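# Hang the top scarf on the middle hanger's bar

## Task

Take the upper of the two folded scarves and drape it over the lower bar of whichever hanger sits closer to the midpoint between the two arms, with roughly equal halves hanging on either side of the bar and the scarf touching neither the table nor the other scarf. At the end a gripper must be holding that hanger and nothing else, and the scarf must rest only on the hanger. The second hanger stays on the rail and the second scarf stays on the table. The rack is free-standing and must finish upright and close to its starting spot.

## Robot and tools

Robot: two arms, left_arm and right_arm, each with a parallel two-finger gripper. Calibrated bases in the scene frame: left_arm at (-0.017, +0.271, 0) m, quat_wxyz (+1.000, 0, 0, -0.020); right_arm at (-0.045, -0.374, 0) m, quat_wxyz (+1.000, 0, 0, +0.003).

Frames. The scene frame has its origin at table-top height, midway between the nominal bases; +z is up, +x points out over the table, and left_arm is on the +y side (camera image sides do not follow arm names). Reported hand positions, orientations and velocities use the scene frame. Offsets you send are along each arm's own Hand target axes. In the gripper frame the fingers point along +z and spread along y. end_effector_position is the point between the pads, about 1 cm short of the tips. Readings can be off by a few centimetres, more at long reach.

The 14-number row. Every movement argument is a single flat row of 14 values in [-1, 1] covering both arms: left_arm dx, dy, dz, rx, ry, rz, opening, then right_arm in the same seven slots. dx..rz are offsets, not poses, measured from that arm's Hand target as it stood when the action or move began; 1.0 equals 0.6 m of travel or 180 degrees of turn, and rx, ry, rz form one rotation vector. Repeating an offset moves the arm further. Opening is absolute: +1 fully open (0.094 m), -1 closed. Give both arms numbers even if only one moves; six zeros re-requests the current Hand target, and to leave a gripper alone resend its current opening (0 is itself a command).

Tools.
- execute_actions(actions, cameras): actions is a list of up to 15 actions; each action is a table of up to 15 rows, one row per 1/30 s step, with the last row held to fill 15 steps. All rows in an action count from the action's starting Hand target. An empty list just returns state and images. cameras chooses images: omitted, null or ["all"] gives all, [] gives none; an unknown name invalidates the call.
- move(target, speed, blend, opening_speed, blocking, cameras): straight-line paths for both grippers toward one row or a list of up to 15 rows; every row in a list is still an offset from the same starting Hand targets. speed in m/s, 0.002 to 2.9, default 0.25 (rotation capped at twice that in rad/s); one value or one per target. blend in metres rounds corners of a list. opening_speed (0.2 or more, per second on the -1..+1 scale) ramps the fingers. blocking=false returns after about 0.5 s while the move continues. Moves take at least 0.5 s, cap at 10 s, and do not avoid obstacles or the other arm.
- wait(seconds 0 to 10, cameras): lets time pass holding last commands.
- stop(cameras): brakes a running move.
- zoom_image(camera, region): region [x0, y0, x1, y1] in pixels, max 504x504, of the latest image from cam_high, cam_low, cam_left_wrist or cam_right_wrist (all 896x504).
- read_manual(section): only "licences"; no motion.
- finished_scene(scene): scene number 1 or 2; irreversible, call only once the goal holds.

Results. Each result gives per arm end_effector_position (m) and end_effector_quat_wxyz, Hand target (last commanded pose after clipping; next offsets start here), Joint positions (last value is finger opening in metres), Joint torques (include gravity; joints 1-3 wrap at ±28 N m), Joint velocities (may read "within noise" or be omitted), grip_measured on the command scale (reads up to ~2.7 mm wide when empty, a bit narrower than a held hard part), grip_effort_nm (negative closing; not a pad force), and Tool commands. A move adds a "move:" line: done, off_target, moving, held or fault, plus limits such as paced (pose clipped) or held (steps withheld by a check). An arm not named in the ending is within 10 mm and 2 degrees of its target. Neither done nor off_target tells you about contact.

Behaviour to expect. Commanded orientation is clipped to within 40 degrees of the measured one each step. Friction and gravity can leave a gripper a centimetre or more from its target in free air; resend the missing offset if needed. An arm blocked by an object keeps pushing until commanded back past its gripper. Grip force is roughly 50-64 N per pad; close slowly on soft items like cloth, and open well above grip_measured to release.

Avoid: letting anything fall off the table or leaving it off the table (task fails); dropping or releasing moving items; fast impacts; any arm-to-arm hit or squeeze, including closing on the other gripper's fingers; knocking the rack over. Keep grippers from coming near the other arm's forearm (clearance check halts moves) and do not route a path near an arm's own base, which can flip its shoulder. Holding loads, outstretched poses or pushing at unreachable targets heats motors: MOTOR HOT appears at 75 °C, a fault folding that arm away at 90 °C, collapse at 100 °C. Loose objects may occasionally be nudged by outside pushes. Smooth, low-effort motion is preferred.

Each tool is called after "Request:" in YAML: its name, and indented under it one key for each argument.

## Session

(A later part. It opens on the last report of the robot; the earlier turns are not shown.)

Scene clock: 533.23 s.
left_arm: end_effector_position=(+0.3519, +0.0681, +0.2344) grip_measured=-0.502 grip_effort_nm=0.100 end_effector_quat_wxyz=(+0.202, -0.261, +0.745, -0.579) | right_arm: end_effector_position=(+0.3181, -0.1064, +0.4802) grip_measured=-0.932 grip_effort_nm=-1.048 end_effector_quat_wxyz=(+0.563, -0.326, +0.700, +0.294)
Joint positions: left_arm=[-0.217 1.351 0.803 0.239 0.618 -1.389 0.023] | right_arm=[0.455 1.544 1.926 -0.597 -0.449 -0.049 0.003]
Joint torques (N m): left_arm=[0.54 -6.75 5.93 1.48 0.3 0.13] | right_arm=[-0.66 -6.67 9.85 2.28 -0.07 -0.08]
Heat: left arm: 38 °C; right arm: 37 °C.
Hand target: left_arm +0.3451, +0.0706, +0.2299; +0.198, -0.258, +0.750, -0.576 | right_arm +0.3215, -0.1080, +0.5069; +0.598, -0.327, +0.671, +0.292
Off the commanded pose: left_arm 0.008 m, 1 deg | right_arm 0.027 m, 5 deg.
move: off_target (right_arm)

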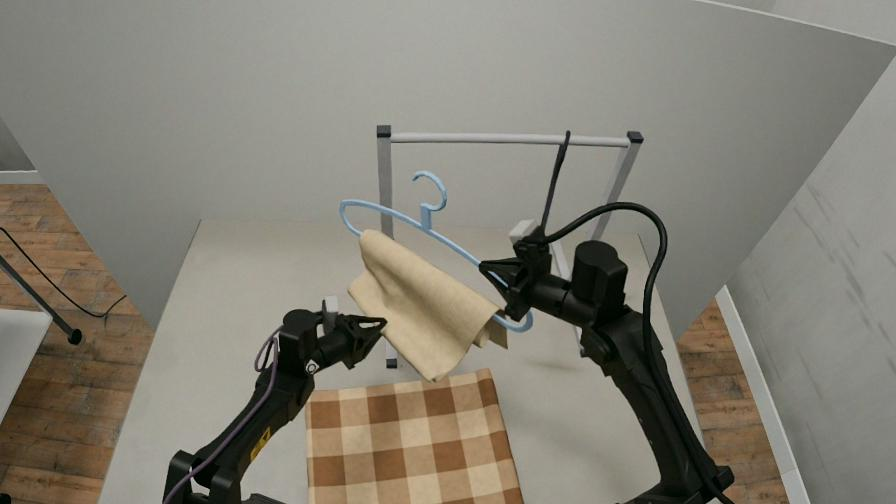

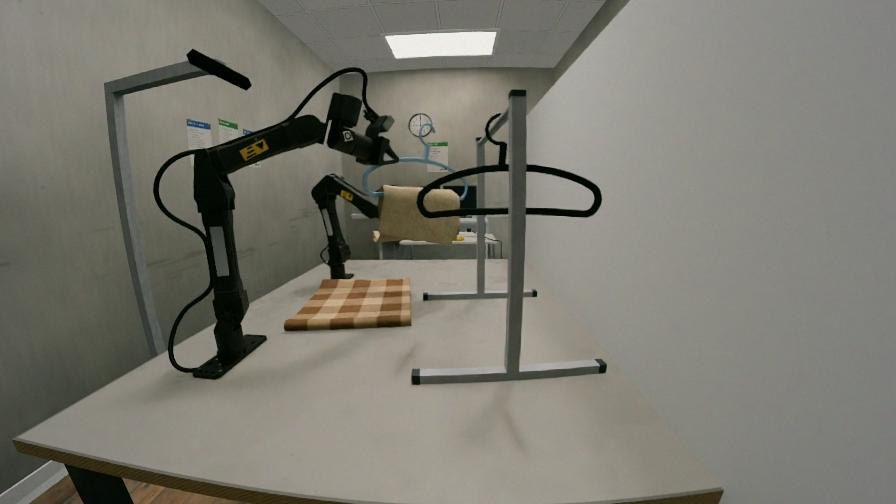

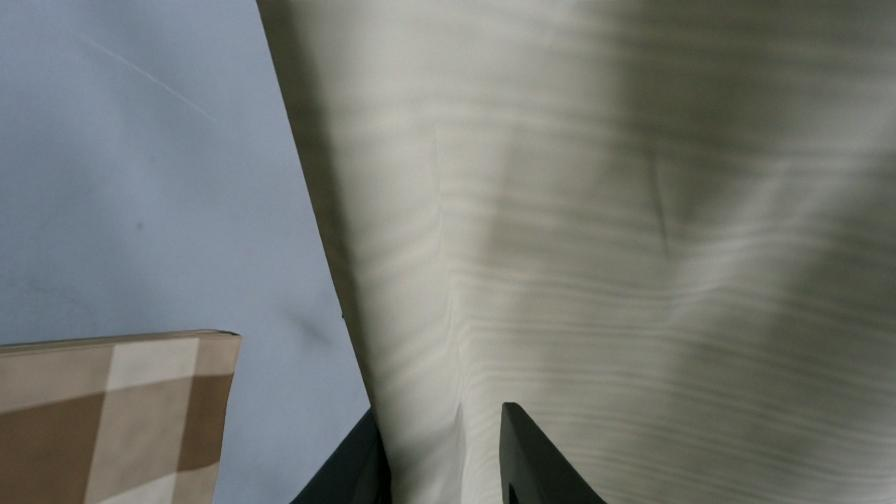

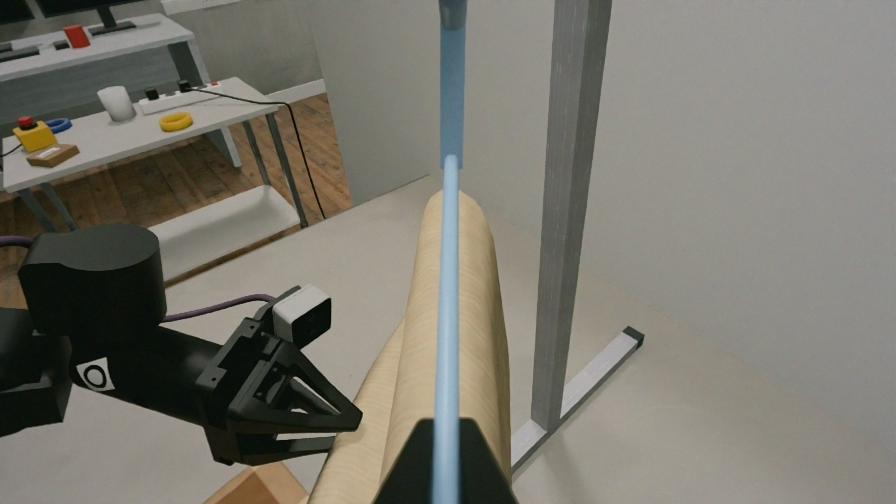

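Request:
move:
  target: [0,0.029,0.084,0.139,0,0,-0.2,0,0,0,0,0,0,-0.95]
  speed: 0.06
  opening_speed: 0.3

Scene clock: 540.80 s.
left_arm: end_effector_position=(+0.3721, +0.0370, +0.2056) grip_measured=-0.202 grip_effort_nm=0.100 end_effector_quat_wxyz=(-0.251, +0.203, -0.607, +0.726) | right_arm: end_effector_position=(+0.3181, -0.1064, +0.4802) grip_measured=-0.932 grip_effort_nm=-1.043 end_effector_quat_wxyz=(+0.563, -0.326, +0.700, +0.294)
Joint positions: left_arm=[-0.287 1.859 0.608 1.469 0.578 -1.681 0.038] | right_arm=[0.455 1.544 1.926 -0.597 -0.449 -0.049 0.003]
Joint torques (N m): left_arm=[-0.62 -6.45 4.9 1.62 -0.23 -0.04] | right_arm=[-0.66 -6.67 9.85 2.27 -0.07 -0.08]
Heat: left arm: 38 °C; right arm: 37 °C.
Hand target: left_arm +0.3724, +0.0357, +0.2003; -0.249, +0.209, -0.607, +0.725 | right_arm +0.3215, -0.1080, +0.5069; +0.598, -0.327, +0.671, +0.292
Off the commanded pose: left_arm 0.006 m, 1 deg | right_arm 0.027 m, 5 deg.
move: off_target (right_arm)

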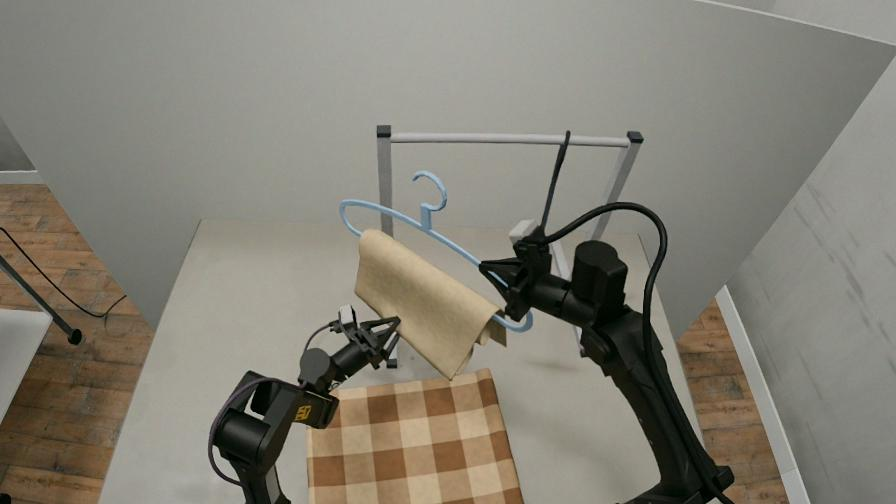

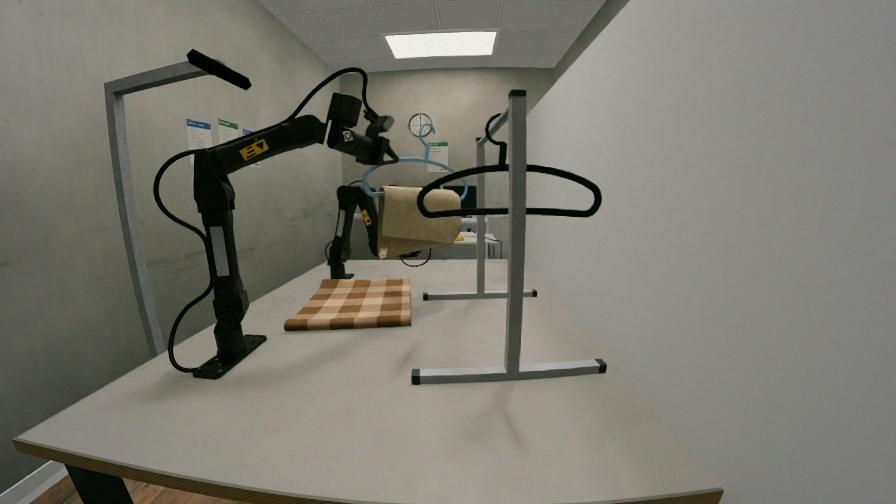

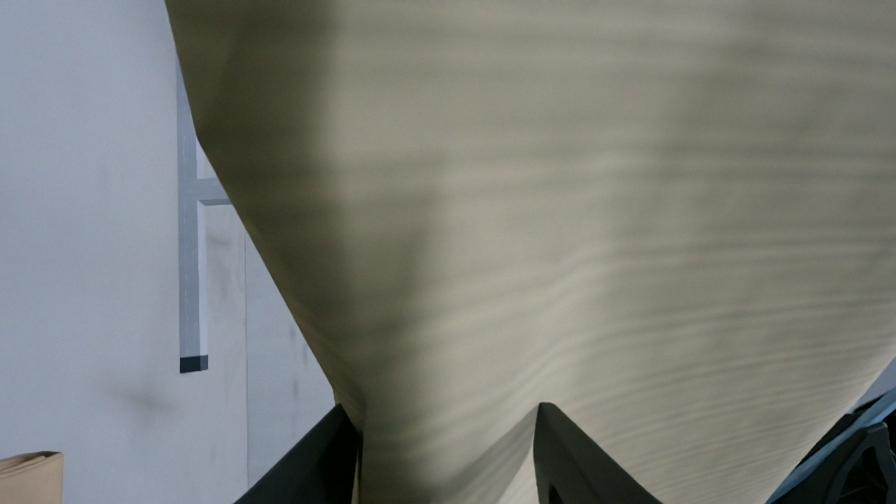

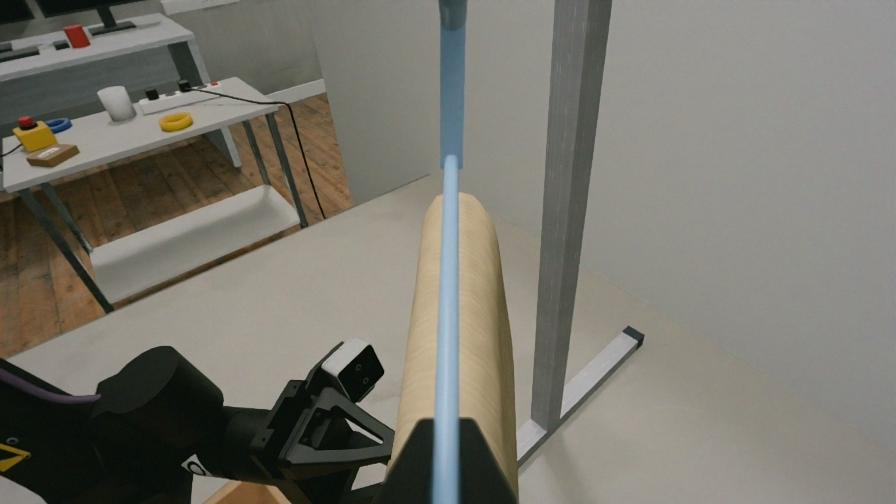

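Request:
move:
  target: [0,0.03,-0.083,0,0,0,-0.2,0,0,0,0,0,0,-0.95]
  speed: 0.05

Scene clock: 542.97 s.
left_arm: end_effector_position=(+0.3488, +0.0701, +0.1697) grip_measured=-0.202 grip_effort_nm=0.100 end_effector_quat_wxyz=(-0.238, +0.227, -0.625, +0.708) | right_arm: end_effector_position=(+0.3181, -0.1064, +0.4802) grip_measured=-0.932 grip_effort_nm=-1.053 end_effector_quat_wxyz=(+0.563, -0.326, +0.700, +0.294)
Joint positions: left_arm=[-0.202 1.862 0.447 1.56 0.651 -1.683 0.038] | right_arm=[0.455 1.544 1.926 -0.597 -0.449 -0.049 0.003]
Joint torques (N m): left_arm=[0.47 -8.4 3.34 1.56 0.1 0.1] | right_arm=[-0.66 -6.68 9.84 2.28 -0.06 -0.07]
Heat: left arm: 38 °C; right arm: 37 °C.
Hand target: left_arm +0.3441, +0.0719, +0.1738; -0.249, +0.209, -0.607, +0.725 | right_arm +0.3215, -0.1080, +0.5069; +0.598, -0.327, +0.671, +0.292
Off the commanded pose: left_arm 0.006 m, 4 deg | right_arm 0.027 m, 5 deg.
joint sent to its limit (left arm) — joint 4 (wrist pitch), upper limit. The joint targets are off in orientation, not in position.
move: off_target (left_arm, right_arm)

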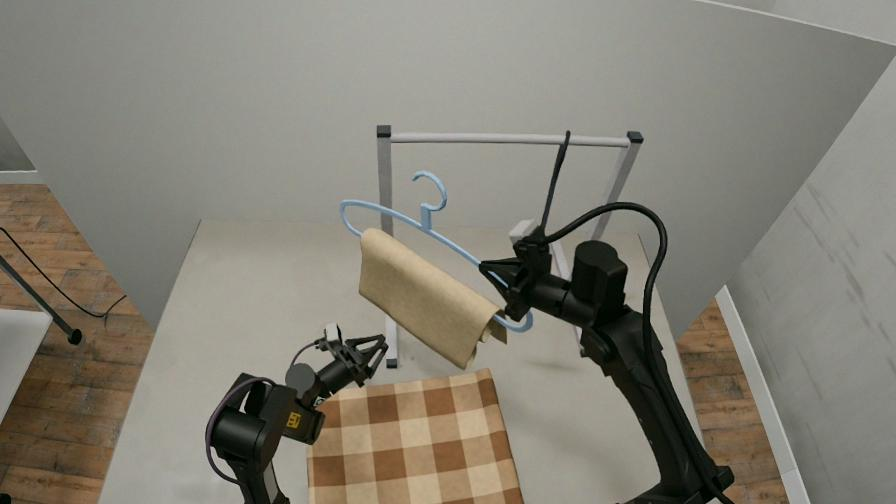

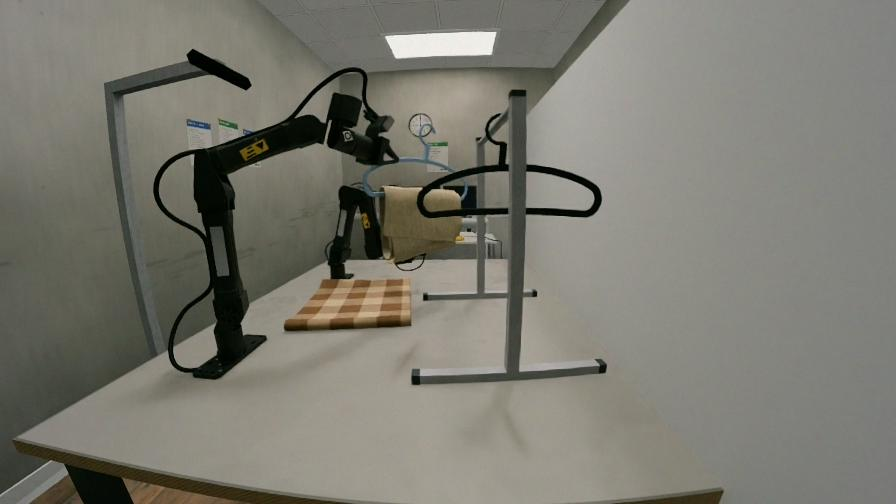

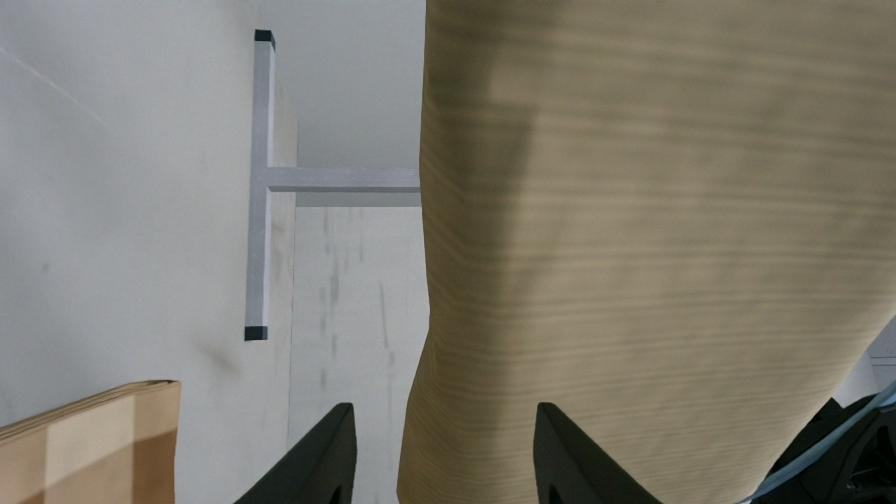

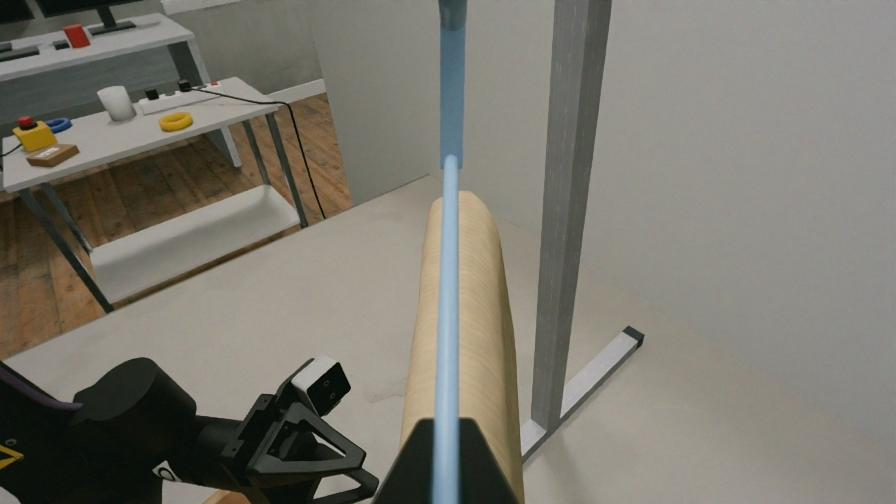

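Request:
move:
  target: [-0.04,-0.02,-0.17,-0.1,0,0,-0.2,0,0,0,0,0,0,-0.95]
  speed: 0.12

Request:
zoom_image:
  camera: "cam_low"
  region: [300, 90, 620, 350]

Request:
zoom_image:
  camera: "cam_high"
  region: [300, 120, 620, 400]

Scene clock: 545.87 s.
left_arm: end_effector_position=(+0.2967, +0.1668, +0.1553) grip_measured=-0.202 grip_effort_nm=0.100 end_effector_quat_wxyz=(+0.202, -0.263, +0.713, -0.618) | right_arm: end_effector_position=(+0.3181, -0.1064, +0.4802) grip_measured=-0.932 grip_effort_nm=-1.053 end_effector_quat_wxyz=(+0.563, -0.326, +0.700, +0.294)
Joint positions: left_arm=[0.201 1.317 0.338 0.669 1.041 -1.338 0.038] | right_arm=[0.455 1.544 1.926 -0.597 -0.449 -0.049 0.003]
Joint torques (N m): left_arm=[0.38 -4.96 8.9 1.27 0.36 0.1] | right_arm=[-0.65 -6.67 9.85 2.27 -0.08 -0.08]
Heat: left arm: 38 °C; right arm: 37 °C.
Hand target: left_arm +0.2999, +0.1674, +0.1676; +0.213, -0.246, +0.713, -0.621 | right_arm +0.3215, -0.1080, +0.5069; +0.598, -0.327, +0.671, +0.292
Off the commanded pose: left_arm 0.013 m, 2 deg | right_arm 0.027 m, 5 deg.
move: off_target (left_arm, right_arm)

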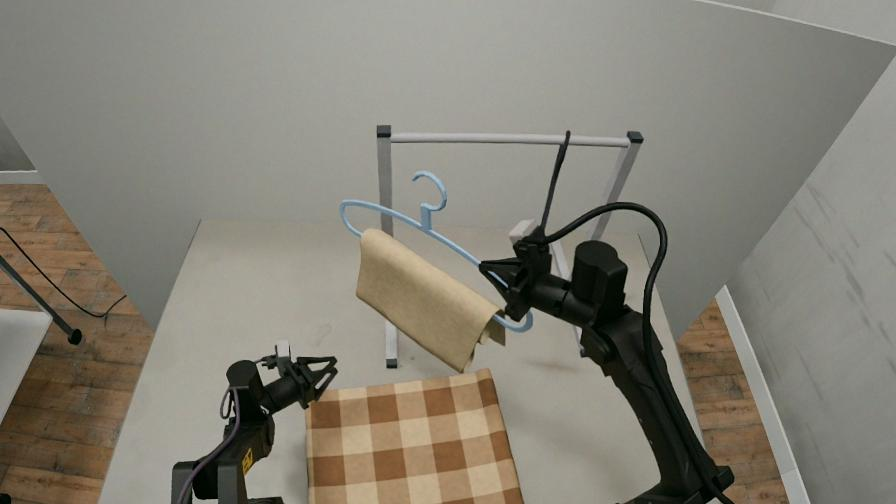

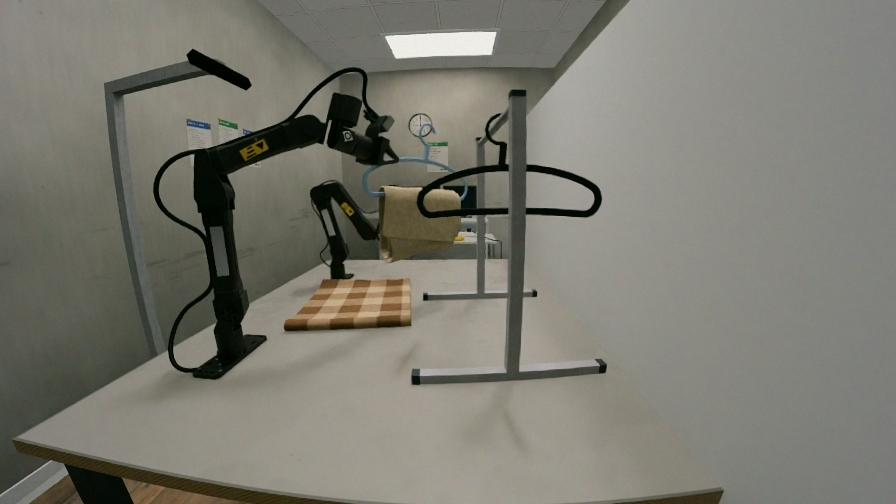

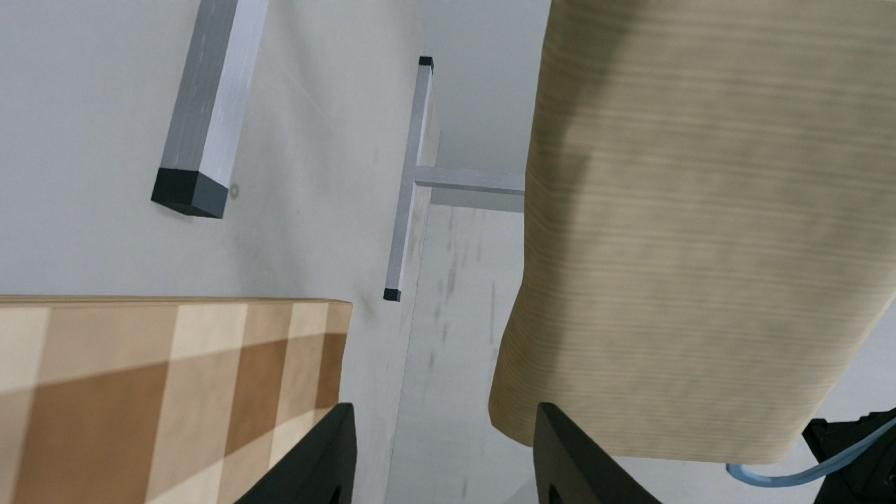

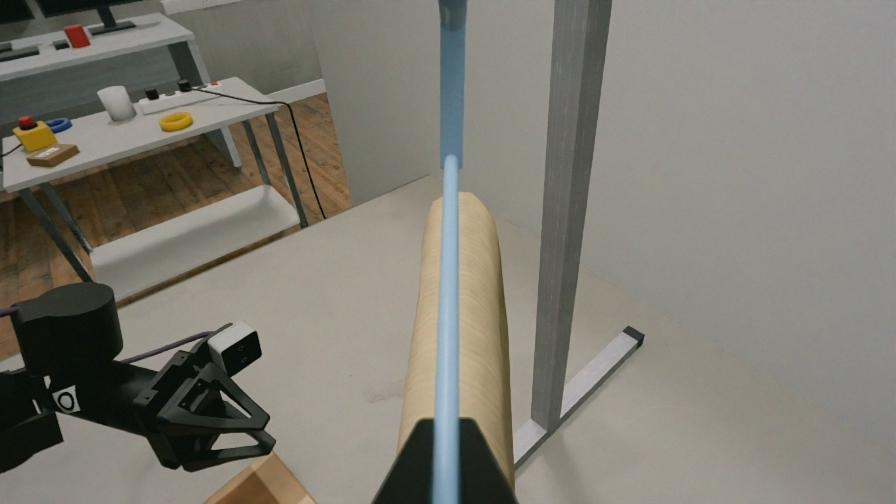

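Scaled by 1.575.

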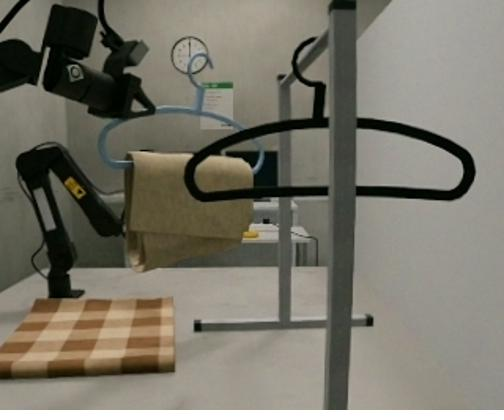

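Scaled by 1.575.

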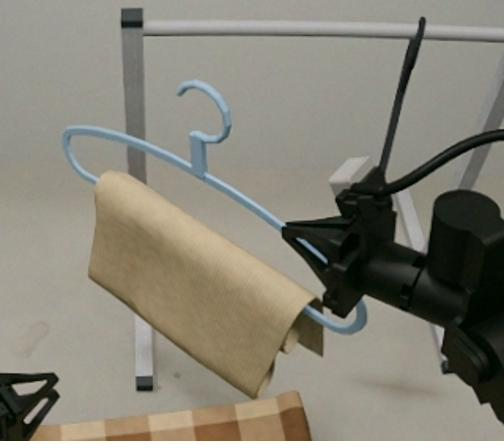

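Request:
zoom_image:
  camera: "cam_low"
  region: [360, 160, 480, 280]

Request:
zoom_image:
  camera: "cam_high"
  region: [340, 210, 540, 390]

Request:
zoom_image:
  camera: "cam_right_wrist"
  region: [330, 150, 600, 504]

Scaled by 4.200.

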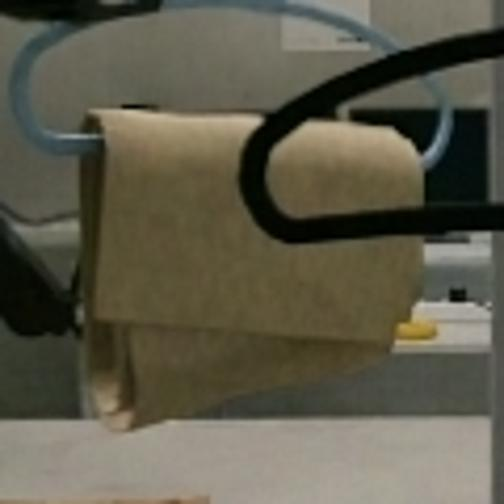

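Scaled by 2.520.

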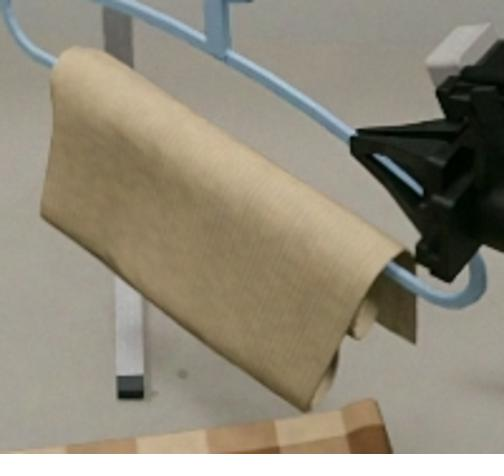

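Scaled by 1.424.

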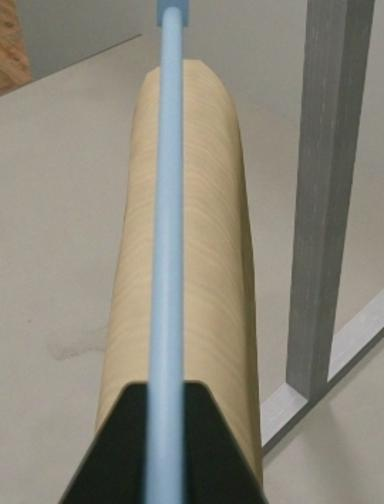

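Request:
finished_scene:
  scene: 1

The scene is finished: the task was done.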